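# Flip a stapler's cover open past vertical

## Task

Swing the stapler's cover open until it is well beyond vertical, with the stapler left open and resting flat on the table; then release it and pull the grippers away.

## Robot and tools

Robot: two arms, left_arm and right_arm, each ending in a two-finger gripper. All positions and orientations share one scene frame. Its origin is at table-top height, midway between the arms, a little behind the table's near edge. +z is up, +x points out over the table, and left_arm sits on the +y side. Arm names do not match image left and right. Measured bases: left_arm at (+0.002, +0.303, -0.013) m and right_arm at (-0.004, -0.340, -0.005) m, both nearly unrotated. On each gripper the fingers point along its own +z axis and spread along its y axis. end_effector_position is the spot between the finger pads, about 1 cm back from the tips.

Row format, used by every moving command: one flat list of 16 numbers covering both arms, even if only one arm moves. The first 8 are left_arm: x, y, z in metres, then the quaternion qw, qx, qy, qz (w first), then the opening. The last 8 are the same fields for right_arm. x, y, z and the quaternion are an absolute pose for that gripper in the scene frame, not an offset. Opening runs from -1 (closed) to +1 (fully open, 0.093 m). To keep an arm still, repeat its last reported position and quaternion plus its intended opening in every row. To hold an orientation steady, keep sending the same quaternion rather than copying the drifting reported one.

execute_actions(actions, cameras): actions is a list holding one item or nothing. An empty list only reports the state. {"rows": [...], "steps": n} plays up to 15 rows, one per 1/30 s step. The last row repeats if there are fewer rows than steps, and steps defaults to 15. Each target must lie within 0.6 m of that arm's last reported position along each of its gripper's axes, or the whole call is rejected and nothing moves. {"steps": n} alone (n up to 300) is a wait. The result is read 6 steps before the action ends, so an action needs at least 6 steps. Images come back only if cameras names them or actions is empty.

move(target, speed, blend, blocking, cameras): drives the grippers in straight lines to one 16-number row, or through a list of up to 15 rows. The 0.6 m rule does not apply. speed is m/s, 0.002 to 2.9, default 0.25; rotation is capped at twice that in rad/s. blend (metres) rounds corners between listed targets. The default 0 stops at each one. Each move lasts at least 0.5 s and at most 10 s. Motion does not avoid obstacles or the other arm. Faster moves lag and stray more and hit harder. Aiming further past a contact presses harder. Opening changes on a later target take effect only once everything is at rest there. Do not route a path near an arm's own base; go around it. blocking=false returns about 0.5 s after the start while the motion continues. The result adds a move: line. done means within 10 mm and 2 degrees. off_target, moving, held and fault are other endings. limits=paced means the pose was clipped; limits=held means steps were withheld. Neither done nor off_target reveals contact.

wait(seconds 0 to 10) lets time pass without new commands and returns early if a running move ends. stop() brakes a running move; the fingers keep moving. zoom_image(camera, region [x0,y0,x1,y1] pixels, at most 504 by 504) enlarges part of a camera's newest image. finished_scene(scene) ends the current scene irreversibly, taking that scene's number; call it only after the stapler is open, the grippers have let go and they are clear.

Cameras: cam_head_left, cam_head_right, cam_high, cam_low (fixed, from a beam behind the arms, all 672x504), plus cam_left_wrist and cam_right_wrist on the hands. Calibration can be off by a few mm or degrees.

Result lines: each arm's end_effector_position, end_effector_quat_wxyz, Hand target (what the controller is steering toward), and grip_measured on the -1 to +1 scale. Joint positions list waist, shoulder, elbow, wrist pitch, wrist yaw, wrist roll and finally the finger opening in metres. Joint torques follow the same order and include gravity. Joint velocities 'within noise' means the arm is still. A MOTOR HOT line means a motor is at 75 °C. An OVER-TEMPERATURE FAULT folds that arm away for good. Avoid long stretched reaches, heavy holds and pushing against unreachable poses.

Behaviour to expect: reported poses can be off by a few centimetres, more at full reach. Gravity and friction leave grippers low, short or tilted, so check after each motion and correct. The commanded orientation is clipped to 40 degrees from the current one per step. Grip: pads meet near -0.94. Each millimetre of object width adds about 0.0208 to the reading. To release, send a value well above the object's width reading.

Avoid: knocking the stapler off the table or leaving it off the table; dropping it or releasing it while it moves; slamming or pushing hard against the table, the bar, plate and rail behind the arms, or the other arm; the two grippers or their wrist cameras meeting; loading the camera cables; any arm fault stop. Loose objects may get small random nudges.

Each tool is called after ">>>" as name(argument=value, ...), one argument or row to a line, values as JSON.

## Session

>>> execute_actions(
  actions=[],
  cameras=["all"],
)

>>> zoom_image(
  camera="cam_low",
  region=[250, 270, 400, 360],
)

Scene clock: 0.00 s of 4900.00 s.
left_arm: end_effector_position=(+0.2390, +0.2308, +0.2798) grip_measured=+1.000 end_effector_quat_wxyz=(+0.638, -0.135, +0.755, -0.071) | right_arm: end_effector_position=(+0.2377, -0.3024, +0.3401) grip_measured=+1.000 end_effector_quat_wxyz=(+0.597, +0.040, +0.785, +0.160)
Joint positions: left_arm=[-0.784 0.591 0.687 -0.389 -0.88 -0.522 0.093] | right_arm=[0.087 0.636 0.945 -0.583 -0.153 0.273 0.093]
Joint velocities: within noise
Joint torques (N m): no reading
Heat: left arm: 30 °C; right arm: 30 °C.
Hand target: left_arm +0.2387, +0.2311, +0.2814; +0.638, -0.135, +0.755, -0.071 | right_arm +0.2384, -0.3024, +0.3471; +0.604, +0.039, +0.779, +0.161
camera_calibration:
cam_left_wrist: T_world_to_cam=[[0.122945, -0.951882, 0.280723, 0.112552], [-0.55888, -0.300159, -0.773019, 0.455045], [0.820084, -0.0618517, -0.568891, 0.0615477], [0, 0, 0, 1]] pos_world=[0.190003, 0.247528, 0.355176]
cam_right_wrist: T_world_to_cam=[[0.113391, -0.937678, -0.328485, -0.19659], [-0.659348, 0.176305, -0.730875, 0.499804], [0.743238, 0.29946, -0.598264, 0.198597], [0, 0, 0, 1]] pos_world=[0.204231, -0.331928, 0.419531]

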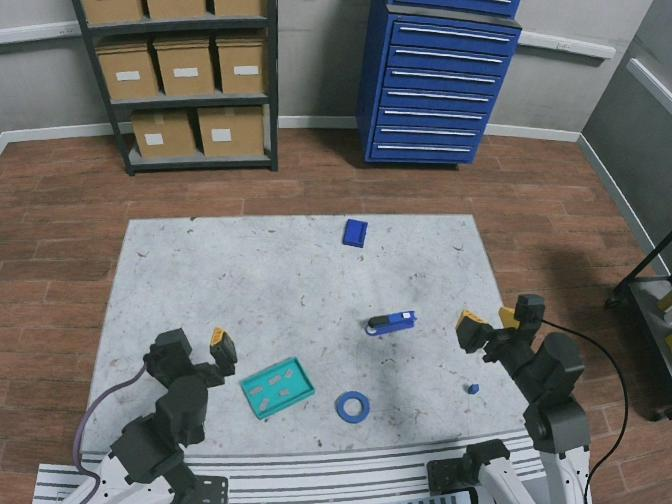

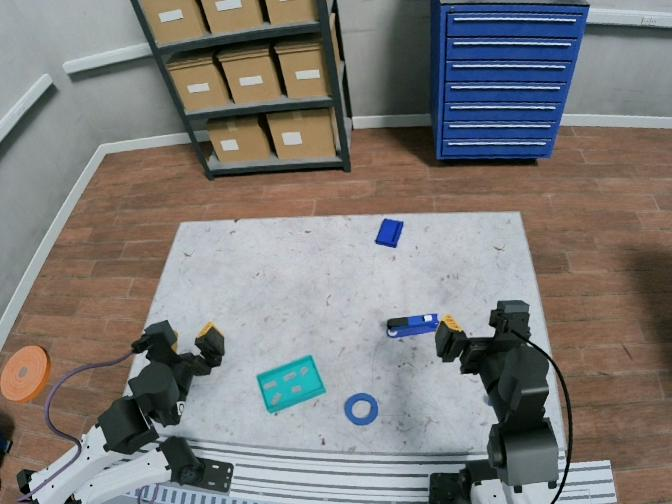

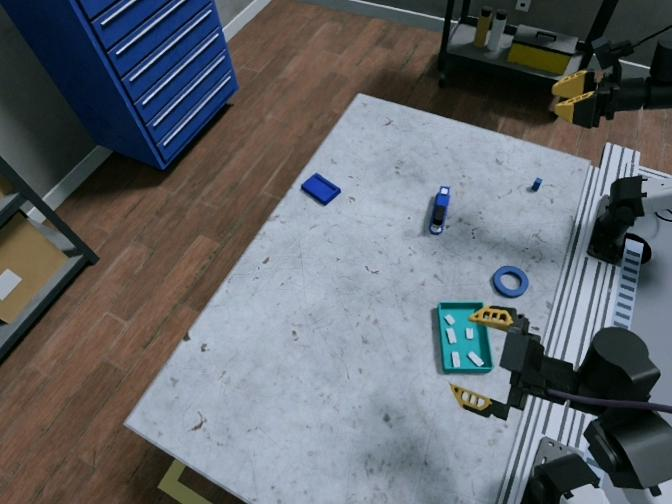

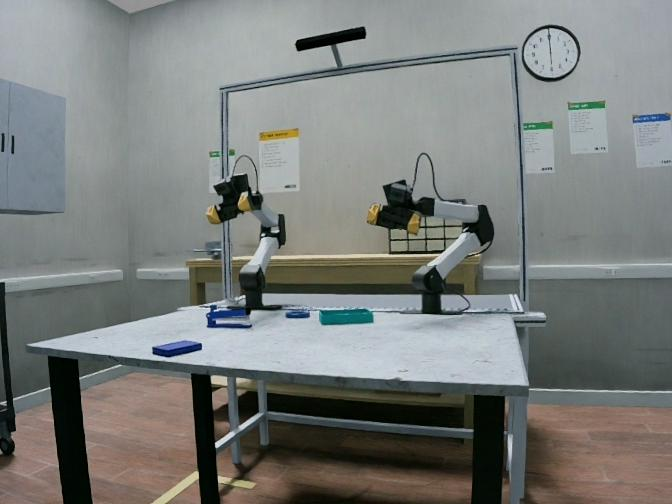

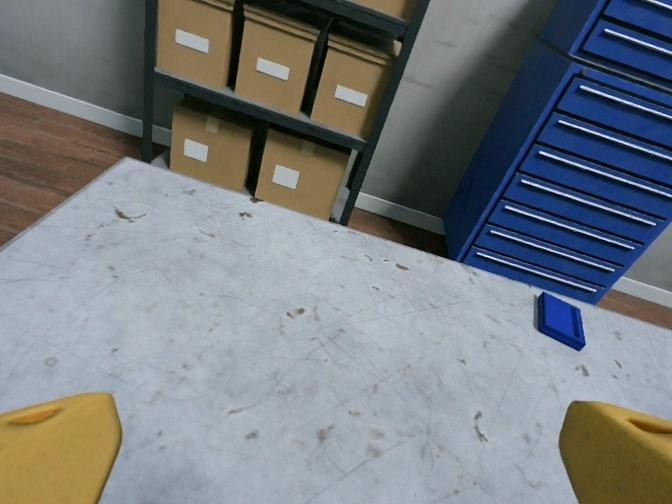

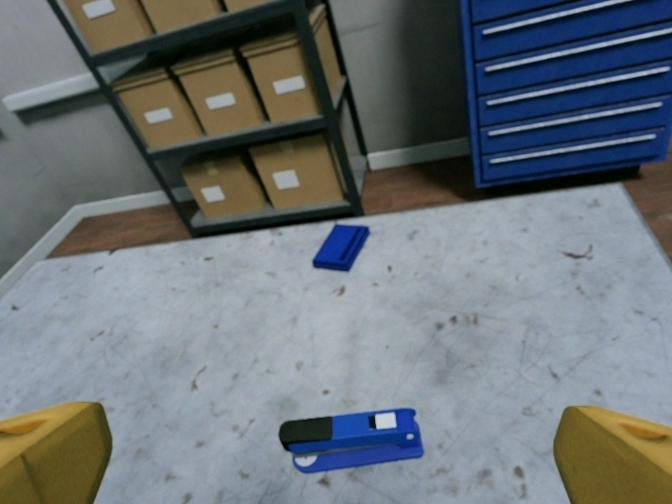

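Scaled by 3.360.

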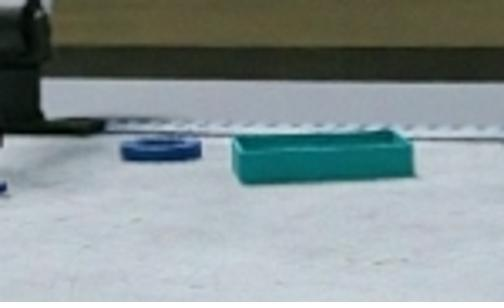

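>>> zoom_image(
  camera="cam_low",
  region=[190, 290, 270, 340],
)

>>> zoom_image(
  camera="cam_right_wrist",
  region=[260, 390, 440, 490],
)

>>> zoom_image(
  camera="cam_high",
  region=[400, 170, 480, 250],
)

>>> zoom_image(
  camera="cam_head_left",
  region=[350, 300, 430, 345],
)

Scaled by 6.300.

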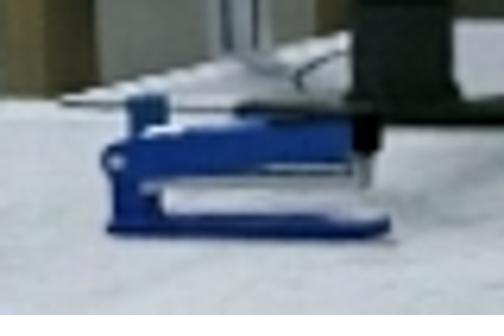

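Scaled by 2.800.

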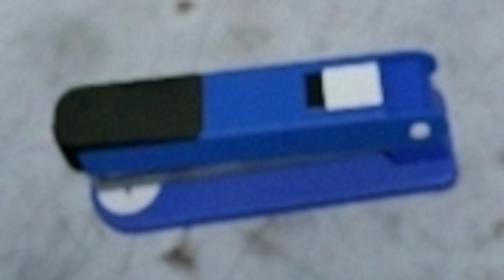

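Scaled by 6.300.

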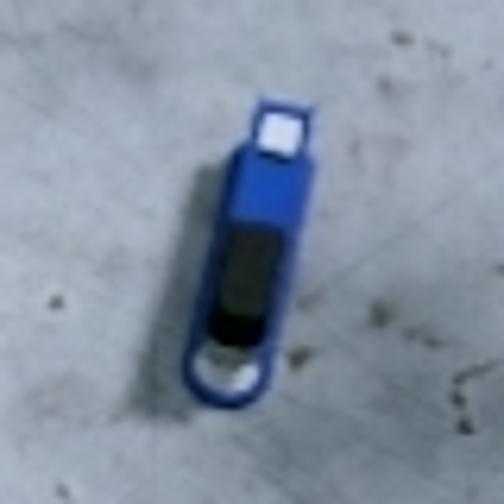

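Scaled by 6.300.

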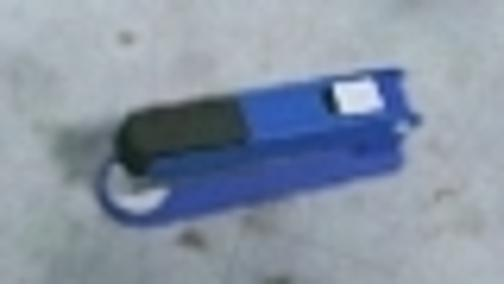

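>>> move(
  target=[
    [0.30,0.10,0.20,0.4155,0.5547,0.6160,-0.3742,0.3, 0.35,-0.30,0.20,0.2561,-0.6865,0.6182,0.2844,0.3],
    [0.390,-0.065,0.070,0.4155,0.5547,0.6160,-0.3742,0.3, 0.409,-0.265,0.118,0.2561,-0.6865,0.6182,0.2844,0.3],
  ],
  speed=0.25,
  blend=0.05,
)

>>> zoom_image(
  camera="cam_low",
  region=[140, 230, 300, 350],
)

Scene clock: 8.20 s of 4900.00 s.
left_arm: end_effector_position=(+0.3796, -0.0612, +0.0663) grip_measured=+0.302 end_effector_quat_wxyz=(+0.402, +0.556, +0.619, -0.383) | right_arm: end_effector_position=(+0.4001, -0.2662, +0.1194) grip_measured=+0.302 end_effector_quat_wxyz=(-0.251, +0.681, -0.621, -0.295)
Joint positions: left_arm=[-0.465 2.13 1.247 0.249 0.877 0.476 0.06] | right_arm=[-0.07 2.301 2.022 -1.551 -0.761 -1.858 0.06]
Joint velocities: within noise
Joint torques (N m): left_arm=[0.31 -9.2 10.09 2.13 0.03 -0.03] | right_arm=[0.47 -9.16 7.99 -0.05 -0.48 0.01]
Heat: left arm: 30 °C; right arm: 31 °C.
Hand target: left_arm +0.3896, -0.0646, +0.0701; +0.415, +0.555, +0.616, -0.374 | right_arm +0.4087, -0.2650, +0.1181; -0.256, +0.686, -0.618, -0.284
Off the commanded pose: left_arm 0.012 m, 2 deg | right_arm 0.009 m, 2 deg.
Kept back: nothing.
move: off_target (left_arm)
camera_calibration:
cam_left_wrist: T_world_to_cam=[[-0.994864, -0.0975791, 0.0269172, 0.370717], [-0.0905814, 0.739525, -0.667006, 0.159695], [0.0451799, -0.666018, -0.744566, 0.0754925], [0, 0, 0, 1]] pos_world=[0.379868, -0.031645, 0.152748]
cam_right_wrist: T_world_to_cam=[[0.996103, 0.0761588, -0.0444747, -0.370786], [0.0555466, -0.933454, -0.35437, -0.187244], [-0.0685035, 0.350519, -0.934047, 0.313469], [0, 0, 0, 1]] pos_world=[0.401216, -0.256421, 0.20995]

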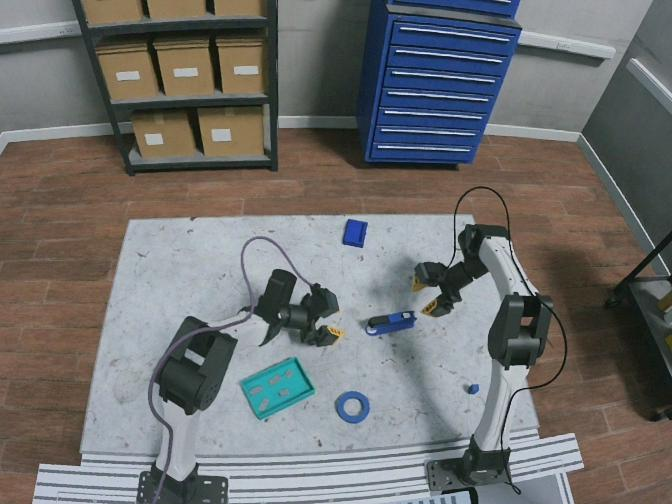

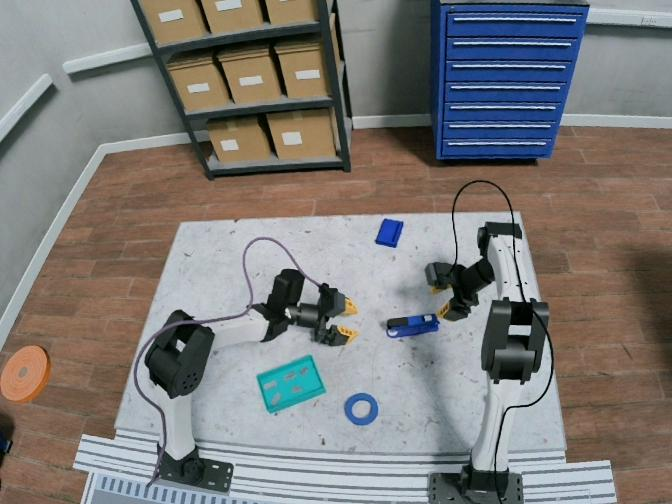

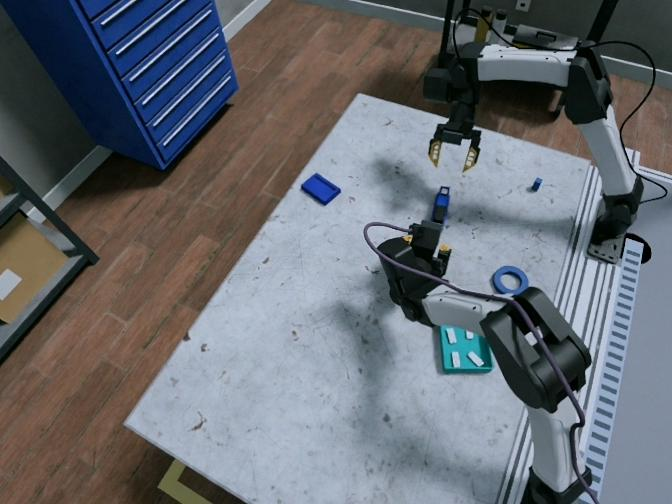

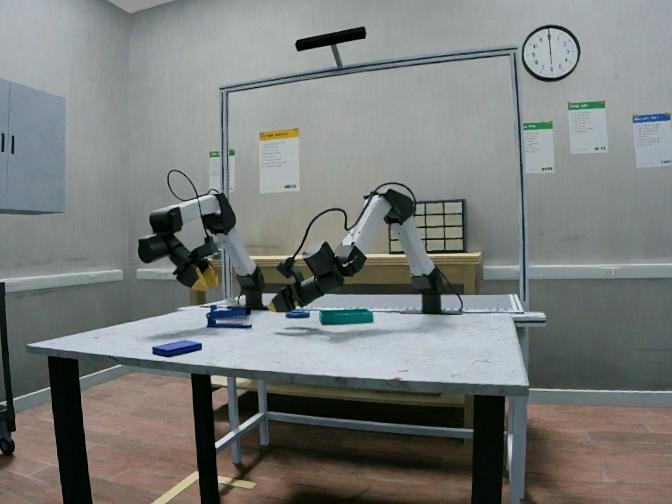

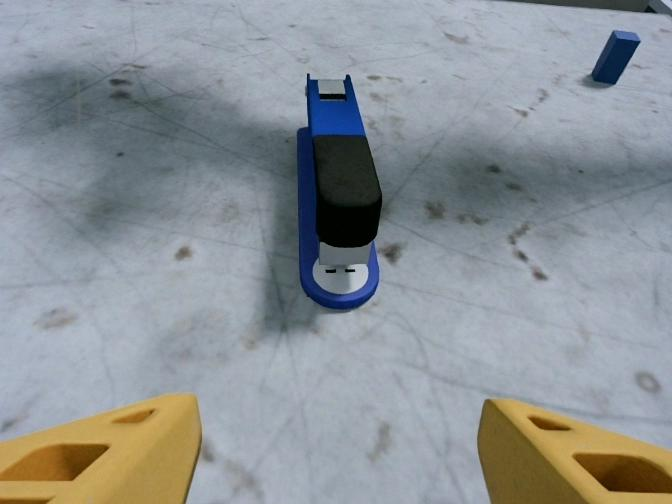

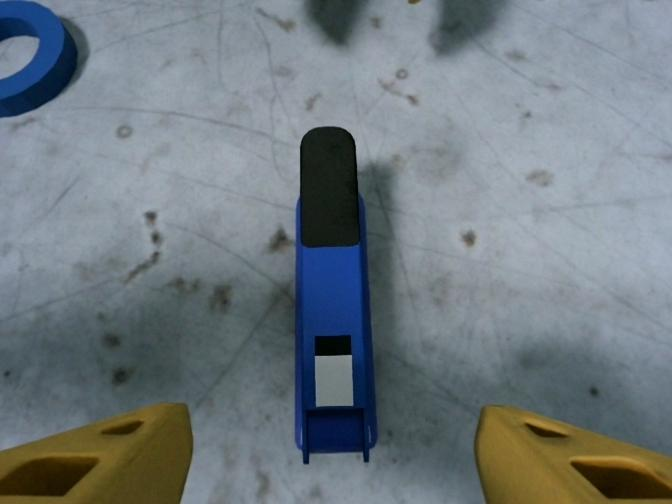

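Scaled by 3.150.

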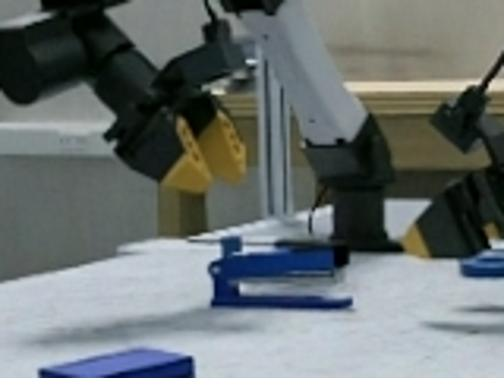

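>>> move(
  target=[
    [0.393,-0.110,0.045,0.4155,0.5547,0.6160,-0.3742,0.3, 0.402,-0.230,0.083,0.2561,-0.6865,0.6182,0.2844,0.3],
    [0.394,-0.146,0.024,0.4155,0.5547,0.6160,-0.3742,0.3, 0.402,-0.230,0.083,0.2561,-0.6865,0.6182,0.2844,0.3],
  ],
  speed=0.1,
)

>>> zoom_image(
  camera="cam_low",
  region=[160, 240, 280, 340],
)

Scene clock: 10.70 s of 4900.00 s.
left_arm: end_effector_position=(+0.3847, -0.1415, +0.0214) grip_measured=+0.302 end_effector_quat_wxyz=(+0.402, +0.558, +0.618, -0.381) | right_arm: end_effector_position=(+0.3975, -0.2325, +0.0689) grip_measured=+0.302 end_effector_quat_wxyz=(-0.237, +0.682, -0.624, -0.299)
Joint positions: left_arm=[-0.61 2.38 1.461 0.368 0.754 0.365 0.06] | right_arm=[0.013 2.301 1.829 -1.307 -0.761 -1.751 0.06]
Joint velocities: within noise
Joint torques (N m): left_arm=[0.31 -10.63 10.17 2.27 -0.08 -0.06] | right_arm=[0.21 -13.27 5.29 0.08 -0.65 0.03]
Heat: left arm: 31 °C; right arm: 32 °C.
Hand target: left_arm +0.3937, -0.1455, +0.0242; +0.416, +0.555, +0.616, -0.374 | right_arm +0.4018, -0.2301, +0.0830; -0.256, +0.687, -0.618, -0.285
Off the commanded pose: left_arm 0.011 m, 2 deg | right_arm 0.015 m, 3 deg.
Kept back: nothing.
move: off_target (left_arm, right_arm)
camera_calibration:
cam_left_wrist: T_world_to_cam=[[-0.99507, -0.0965628, 0.0225904, 0.369384], [-0.0871034, 0.742114, -0.66459, 0.188621], [0.04741, -0.663281, -0.746867, -0.0121202], [0, 0, 0, 1]] pos_world=[0.384567, -0.112349, 0.107959]
cam_right_wrist: T_world_to_cam=[[0.994257, 0.081982, -0.0687935, -0.369244], [0.0539012, -0.938917, -0.339896, -0.175129], [-0.0924567, 0.334236, -0.937944, 0.260388], [0, 0, 0, 1]] pos_world=[0.400638, -0.221191, 0.159302]

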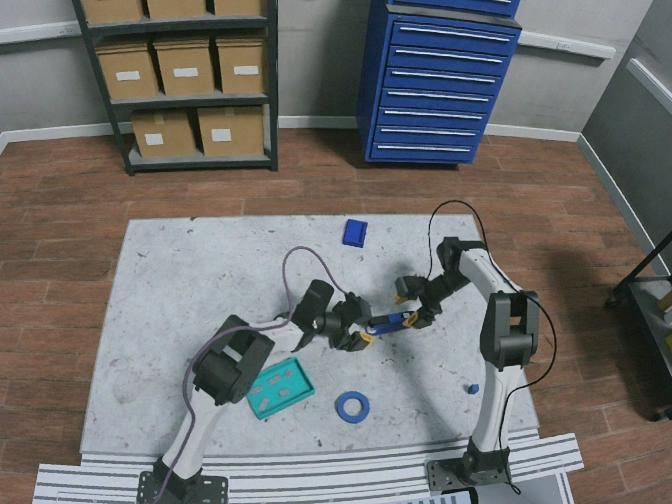

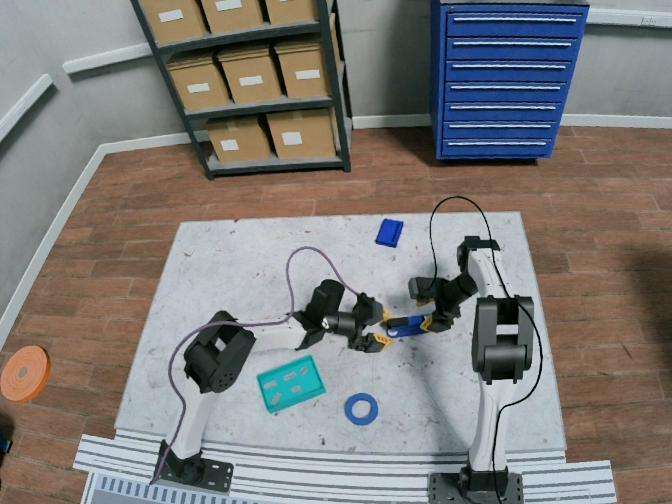

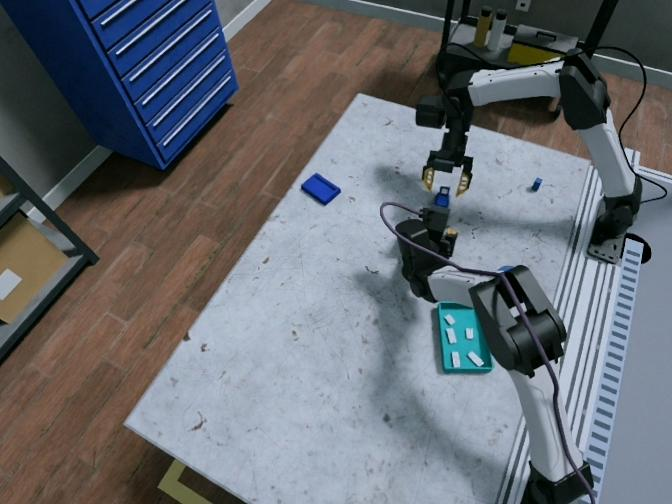

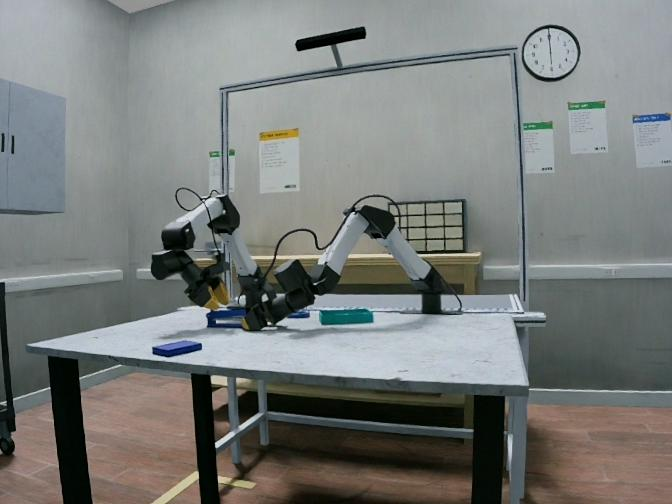

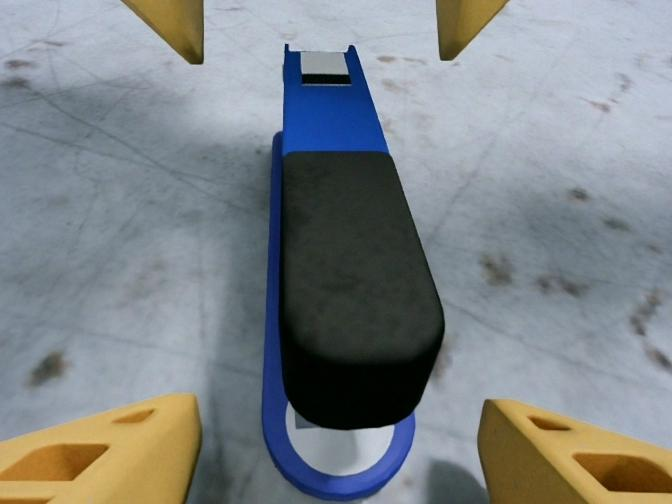

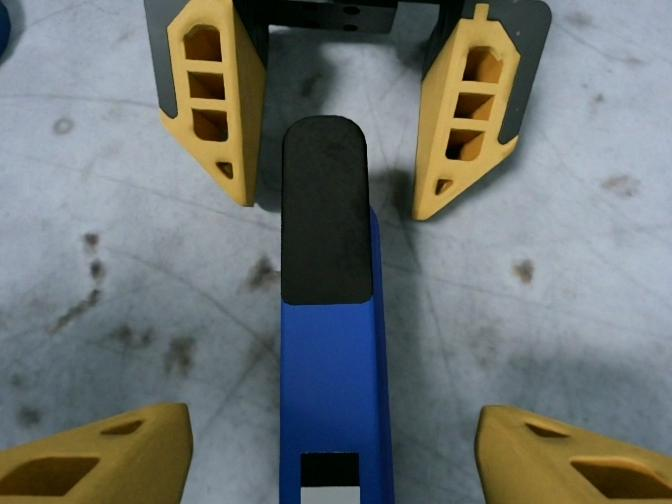

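Scaled by 4.200.

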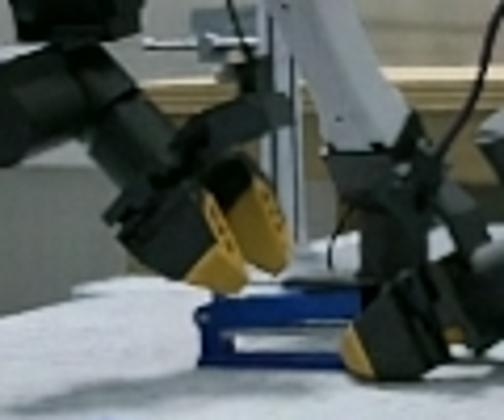

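>>> move(
  target=[
    [0.395,-0.158,0.024,0.4155,0.5547,0.6160,-0.3742,0.3, 0.402,-0.230,0.090,0.2561,-0.6865,0.6182,0.2844,0.3],
    [0.395,-0.158,0.024,0.4155,0.5547,0.6160,-0.3742,-0.02, 0.402,-0.230,0.090,0.2561,-0.6865,0.6182,0.2844,0.3],
    [0.395,-0.158,0.024,0.4155,0.5547,0.6160,-0.3742,-0.65, 0.402,-0.230,0.090,0.2561,-0.6865,0.6182,0.2844,0.3],
  ],
  speed=0.06,
)

>>> zoom_image(
  camera="cam_low",
  region=[160, 240, 280, 340],
)

>>> zoom_image(
  camera="cam_right_wrist",
  region=[200, 40, 480, 260],
)

Scene clock: 14.33 s of 4900.00 s.
left_arm: end_effector_position=(+0.3883, -0.1537, +0.0252) grip_measured=-0.614 end_effector_quat_wxyz=(+0.409, +0.557, +0.615, -0.380) | right_arm: end_effector_position=(+0.3976, -0.2325, +0.0688) grip_measured=+0.302 end_effector_quat_wxyz=(-0.237, +0.682, -0.624, -0.299)
Joint positions: left_arm=[-0.626 2.403 1.509 0.368 0.737 0.352 0.016] | right_arm=[0.013 2.301 1.828 -1.306 -0.761 -1.75 0.06]
Joint velocities: within noise
Joint torques (N m): left_arm=[0.03 -10.67 10.35 2.14 -0.08 -0.04] | right_arm=[0.14 -13.76 6.78 -0.16 -0.64 0]
Heat: left arm: 34 °C; right arm: 35 °C.
Hand target: left_arm +0.3946, -0.1578, +0.0242; +0.416, +0.555, +0.616, -0.374 | right_arm +0.4015, -0.2301, +0.0897; -0.256, +0.687, -0.618, -0.285
Off the commanded pose: left_arm 0.008 m, 1 deg | right_arm 0.022 m, 3 deg.
Kept back: nothing.
move: off_target (right_arm)
camera_calibration:
cam_left_wrist: T_world_to_cam=[[-0.994982, -0.0995103, 0.0104586, 0.371636], [-0.0806096, 0.735268, -0.672966, 0.19717], [0.0592772, -0.670431, -0.7396, -0.0233403], [0, 0, 0, 1]] pos_world=[0.387048, -0.123639, 0.111539]
cam_right_wrist: T_world_to_cam=[[0.994298, 0.0813855, -0.0688987, -0.369483], [0.0533059, -0.938963, -0.339862, -0.174946], [-0.0923532, 0.334252, -0.937948, 0.260267], [0, 0, 0, 1]] pos_world=[0.400739, -0.221192, 0.159202]

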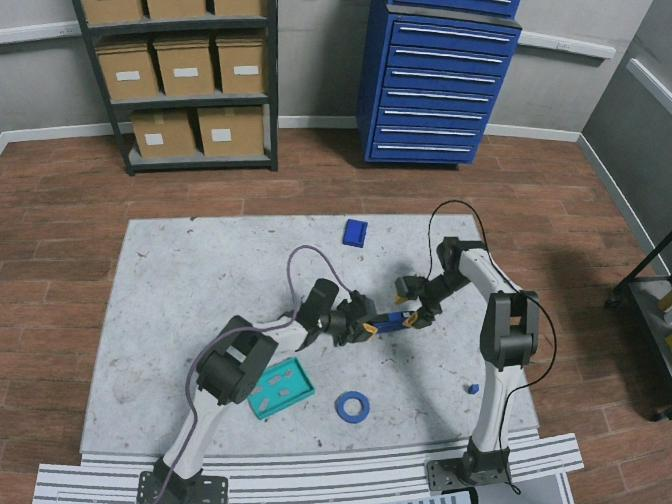

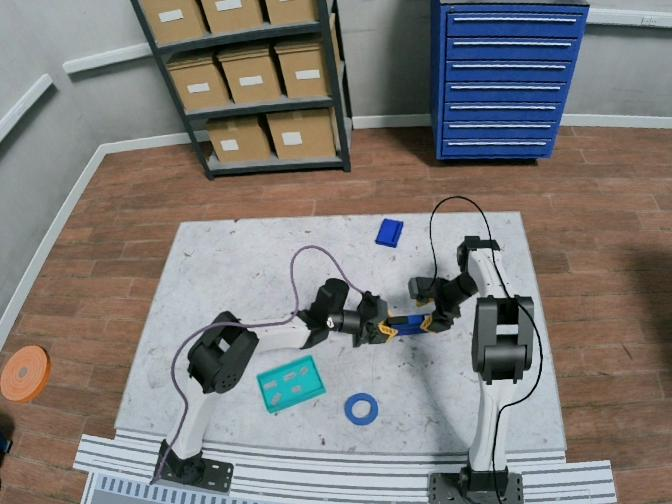

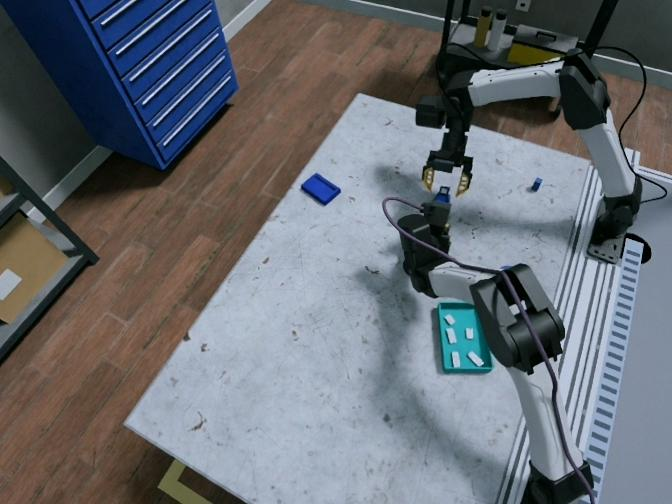

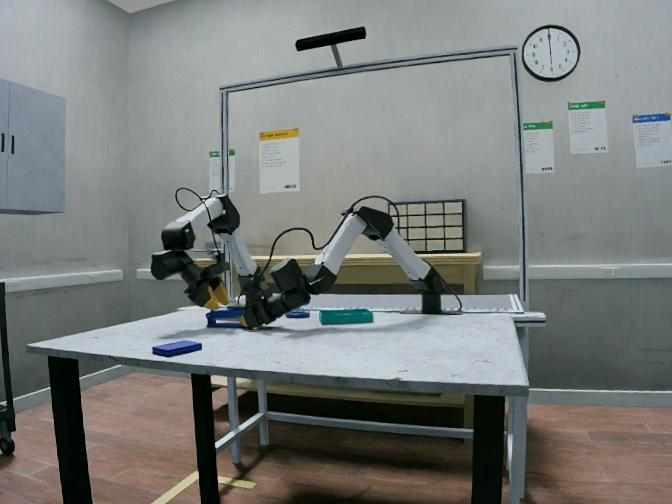

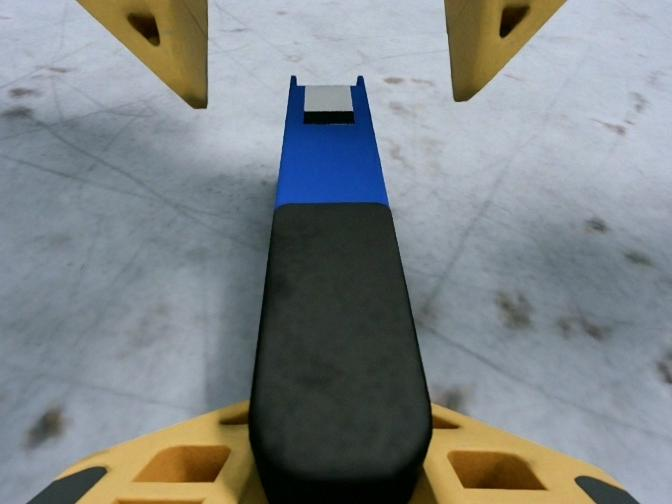

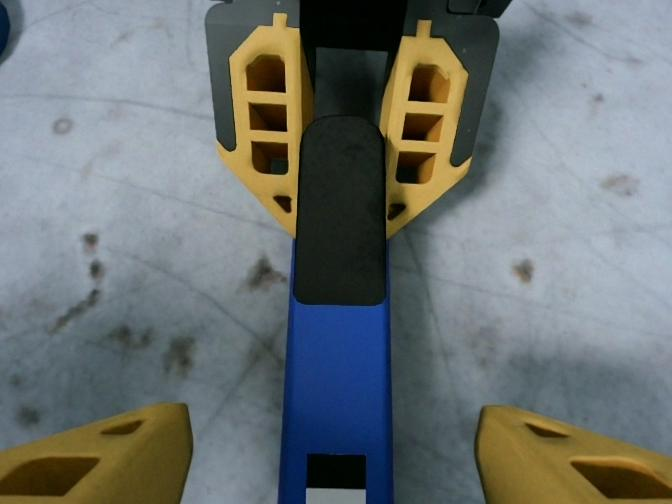

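Scaled by 4.200.

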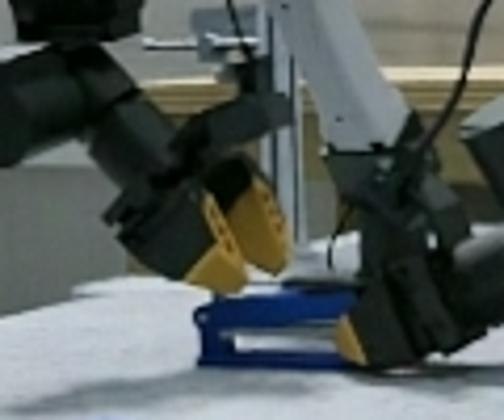

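Scaled by 1.800.

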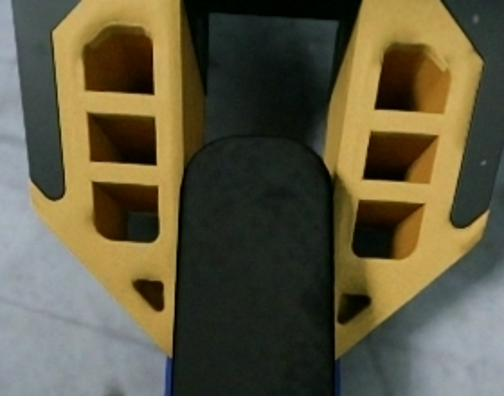

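>>> move(
  target=[
    [0.395,-0.156,0.026,0.4155,0.5547,0.6160,-0.3742,0.2, 0.402,-0.230,0.090,0.2561,-0.6865,0.6182,0.2844,0.3],
    [0.395,-0.156,0.009,0.4155,0.5547,0.6160,-0.3742,0.2, 0.402,-0.230,0.090,0.2561,-0.6865,0.6182,0.2844,0.3],
  ],
  speed=0.05,
)

>>> zoom_image(
  camera="cam_low",
  region=[160, 240, 280, 340],
)

>>> zoom_image(
  camera="cam_right_wrist",
  region=[200, 40, 480, 260],
)

Scene clock: 16.20 s of 4900.00 s.
left_arm: end_effector_position=(+0.3897, -0.1546, +0.0172) grip_measured=+0.198 end_effector_quat_wxyz=(+0.414, +0.557, +0.611, -0.380) | right_arm: end_effector_position=(+0.3976, -0.2325, +0.0688) grip_measured=+0.302 end_effector_quat_wxyz=(-0.237, +0.682, -0.624, -0.299)
Joint positions: left_arm=[-0.626 2.428 1.509 0.404 0.737 0.353 0.055] | right_arm=[0.013 2.301 1.828 -1.306 -0.761 -1.75 0.06]
Joint velocities: within noise
Joint torques (N m): left_arm=[0.35 -10.37 9.16 2.13 -0.06 -0.01] | right_arm=[0.14 -13.79 6.71 -0.17 -0.65 -0.01]
Heat: left arm: 35 °C; right arm: 37 °C.
Hand target: left_arm +0.3946, -0.1557, +0.0091; +0.415, +0.555, +0.616, -0.374 | right_arm +0.4015, -0.2301, +0.0897; -0.256, +0.686, -0.618, -0.285
Off the commanded pose: left_arm 0.010 m, 1 deg | right_arm 0.022 m, 3 deg.
Kept back: nothing.
move: off_target (right_arm)
camera_calibration:
cam_left_wrist: T_world_to_cam=[[-0.995029, -0.0995682, 0.00186651, 0.373081], [-0.0743701, 0.730488, -0.678864, 0.189429], [0.0662298, -0.675628, -0.734261, -0.0336053], [0, 0, 0, 1]] pos_world=[0.38754, -0.123933, 0.103225]
cam_right_wrist: T_world_to_cam=[[0.994296, 0.0811599, -0.0691964, -0.369486], [0.0530019, -0.939014, -0.339769, -0.174851], [-0.092552, 0.334163, -0.93796, 0.260328], [0, 0, 0, 1]] pos_world=[0.400739, -0.221192, 0.159202]

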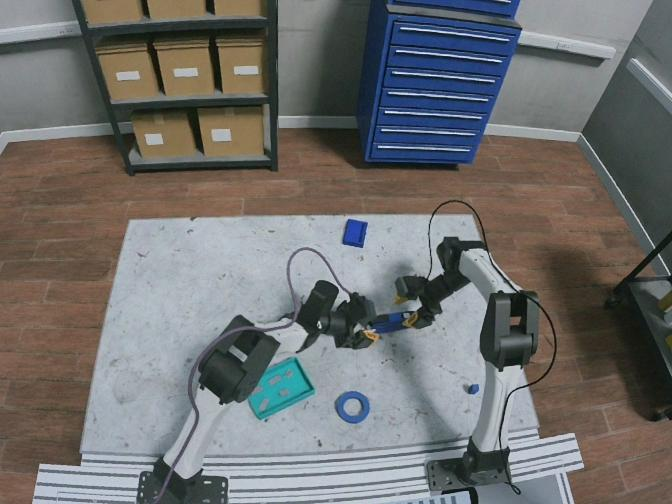

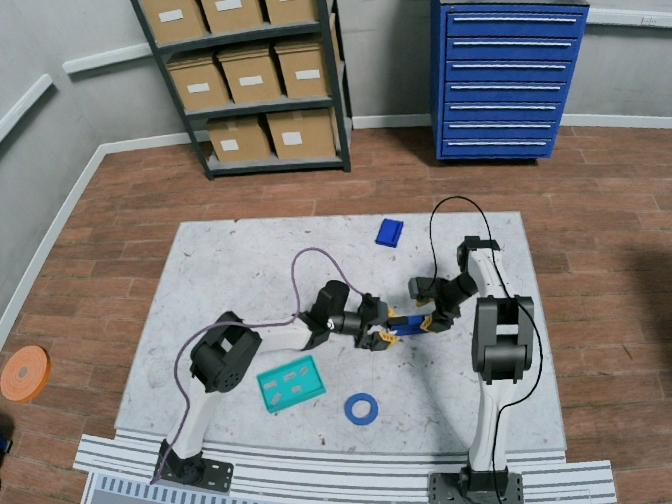

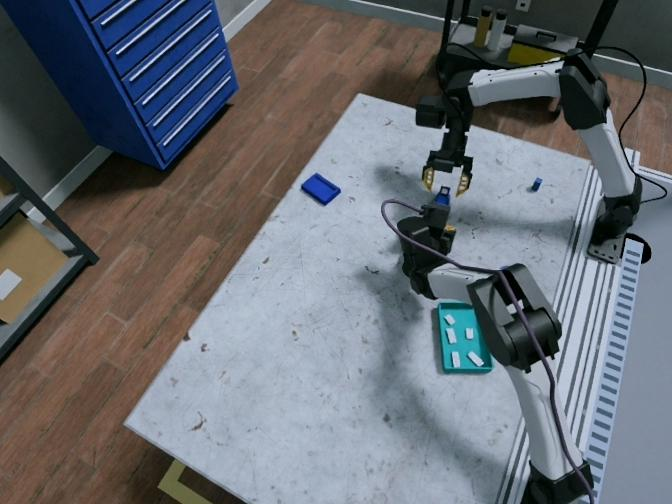

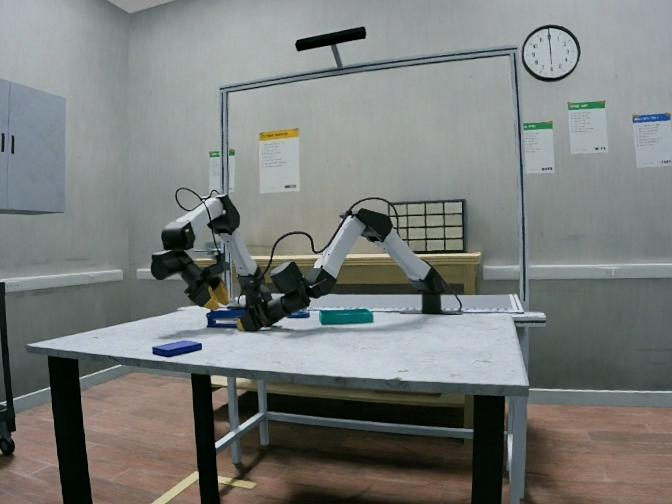

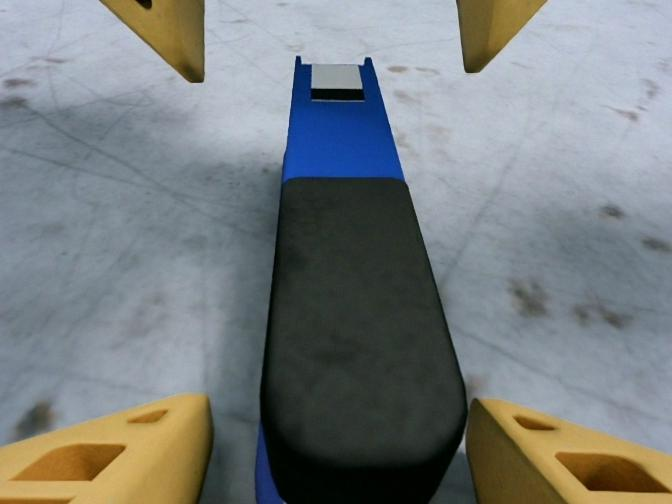

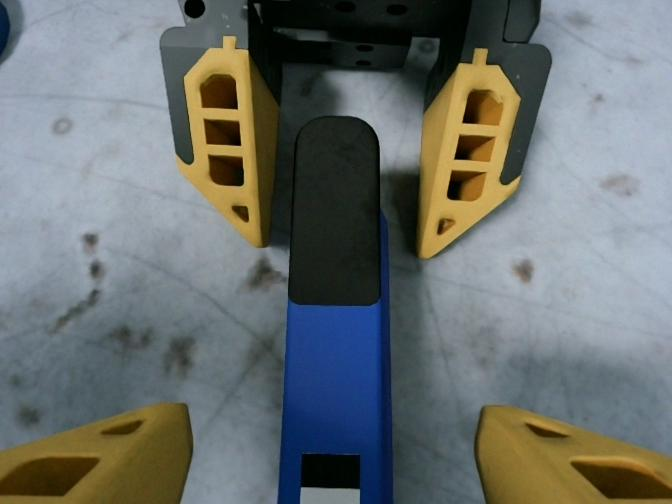

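Scaled by 4.200.

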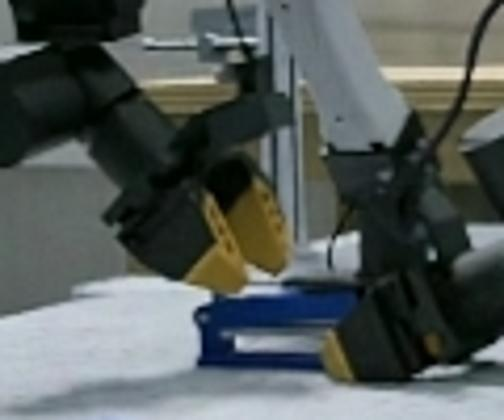

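Scaled by 1.800.

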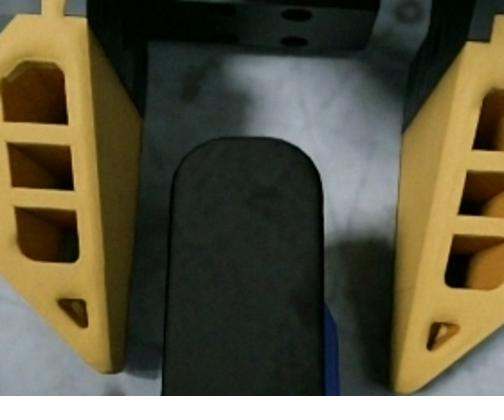

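>>> move(
  target=[
    [0.394,-0.156,0.006,0.4155,0.5547,0.6160,-0.3742,0.0, 0.402,-0.230,0.090,0.2561,-0.6865,0.6182,0.2844,0.3],
    [0.394,-0.156,0.006,0.4155,0.5547,0.6160,-0.3742,-0.3, 0.402,-0.230,0.090,0.2561,-0.6865,0.6182,0.2844,0.3],
    [0.394,-0.156,0.006,0.4155,0.5547,0.6160,-0.3742,-0.65, 0.402,-0.230,0.090,0.2561,-0.6865,0.6182,0.2844,0.3],
  ],
  speed=0.05,
)

>>> zoom_image(
  camera="cam_low",
  region=[160, 240, 280, 340],
)

>>> zoom_image(
  camera="cam_right_wrist",
  region=[200, 40, 480, 260],
)

Scene clock: 19.93 s of 4900.00 s.
left_arm: end_effector_position=(+0.3907, -0.1553, +0.0169) grip_measured=-0.330 end_effector_quat_wxyz=(+0.418, +0.558, +0.609, -0.379) | right_arm: end_effector_position=(+0.3976, -0.2325, +0.0688) grip_measured=+0.302 end_effector_quat_wxyz=(-0.237, +0.682, -0.624, -0.299)
Joint positions: left_arm=[-0.626 2.434 1.509 0.42 0.736 0.353 0.029] | right_arm=[0.013 2.301 1.828 -1.306 -0.761 -1.75 0.06]
Joint velocities: within noise
Joint torques (N m): left_arm=[0.21 -10.28 8.66 2.15 -0.08 -0.03] | right_arm=[0.21 -13.72 6.72 -0.2 -0.62 -0.03]
Heat: left arm: 36 °C; right arm: 40 °C.
Hand target: left_arm +0.3936, -0.1557, +0.0062; +0.415, +0.555, +0.616, -0.374 | right_arm +0.4015, -0.2301, +0.0897; -0.256, +0.687, -0.618, -0.285
Off the commanded pose: left_arm 0.011 m, 1 deg | right_arm 0.022 m, 3 deg.
Kept back: nothing.
move: off_target (left_arm, right_arm); target 2's new opening was sent with left_arm's hand 0.012 m and 1 deg from that target; target 3's new opening was sent with left_arm's hand 0.011 m and 1 deg from that target
camera_calibration:
cam_left_wrist: T_world_to_cam=[[-0.994955, -0.100138, -0.0060213, 0.374064], [-0.0689389, 0.726104, -0.68412, 0.187134], [0.0728784, -0.680254, -0.729344, -0.0377904], [0, 0, 0, 1]] pos_world=[0.387832, -0.124128, 0.102712]
cam_right_wrist: T_world_to_cam=[[0.994296, 0.0811599, -0.0691964, -0.369486], [0.0530019, -0.939014, -0.339769, -0.174851], [-0.092552, 0.334163, -0.93796, 0.260328], [0, 0, 0, 1]] pos_world=[0.400739, -0.221192, 0.159202]

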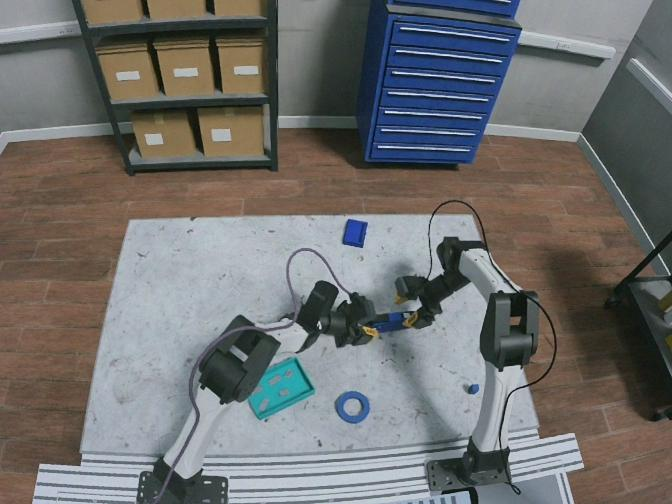

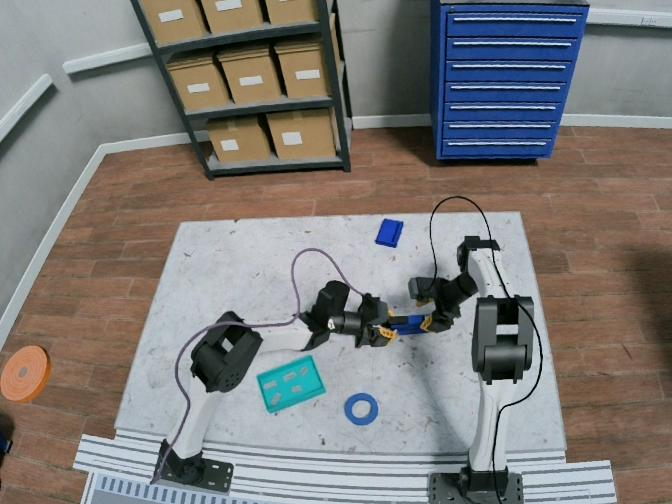

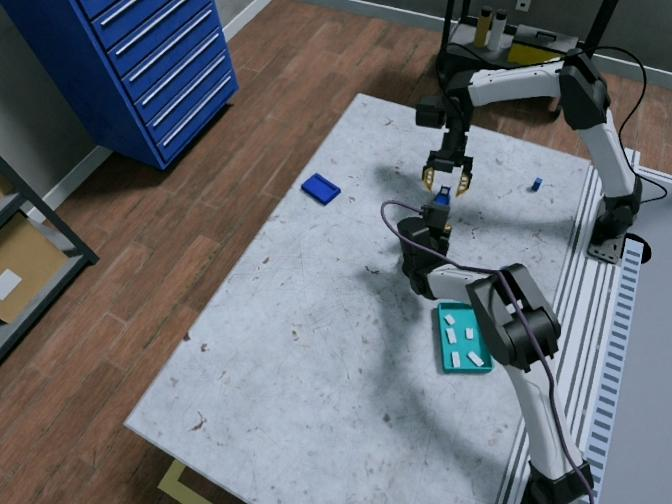

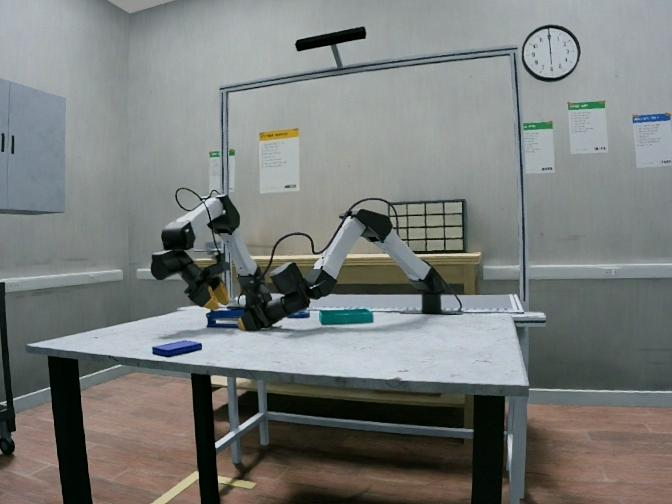

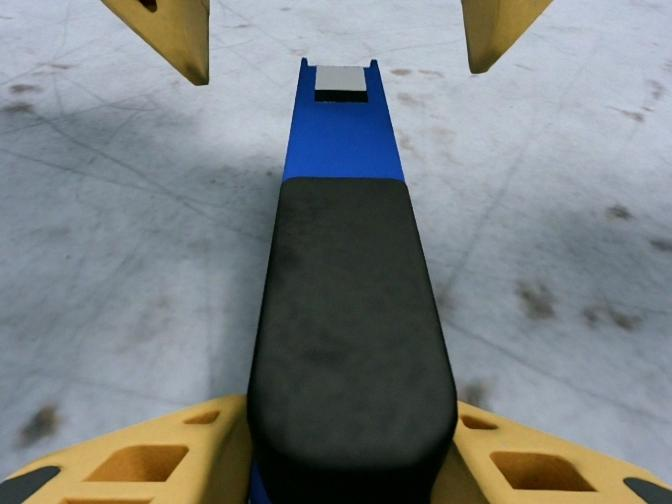

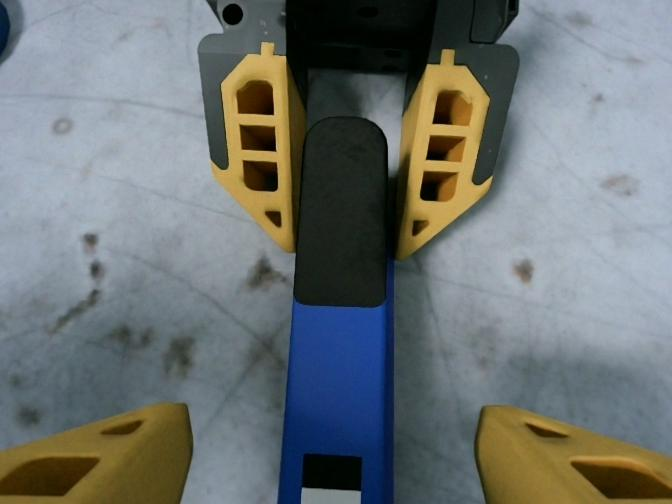

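Scaled by 4.200.

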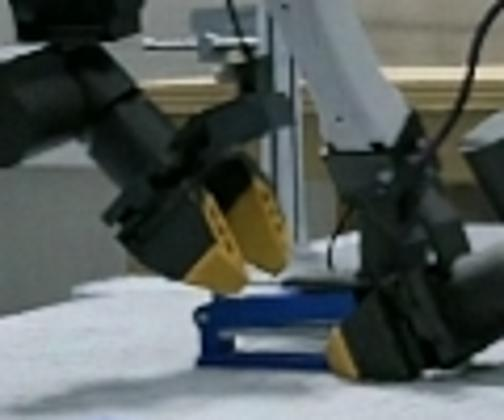

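Scaled by 1.800.

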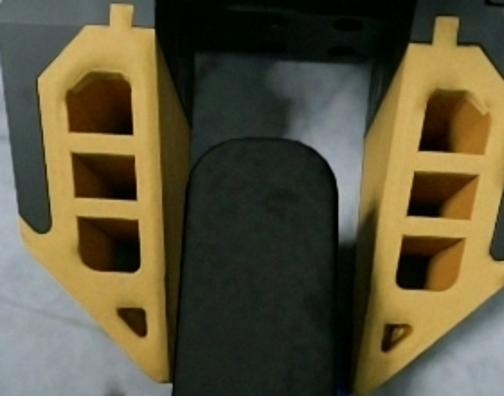

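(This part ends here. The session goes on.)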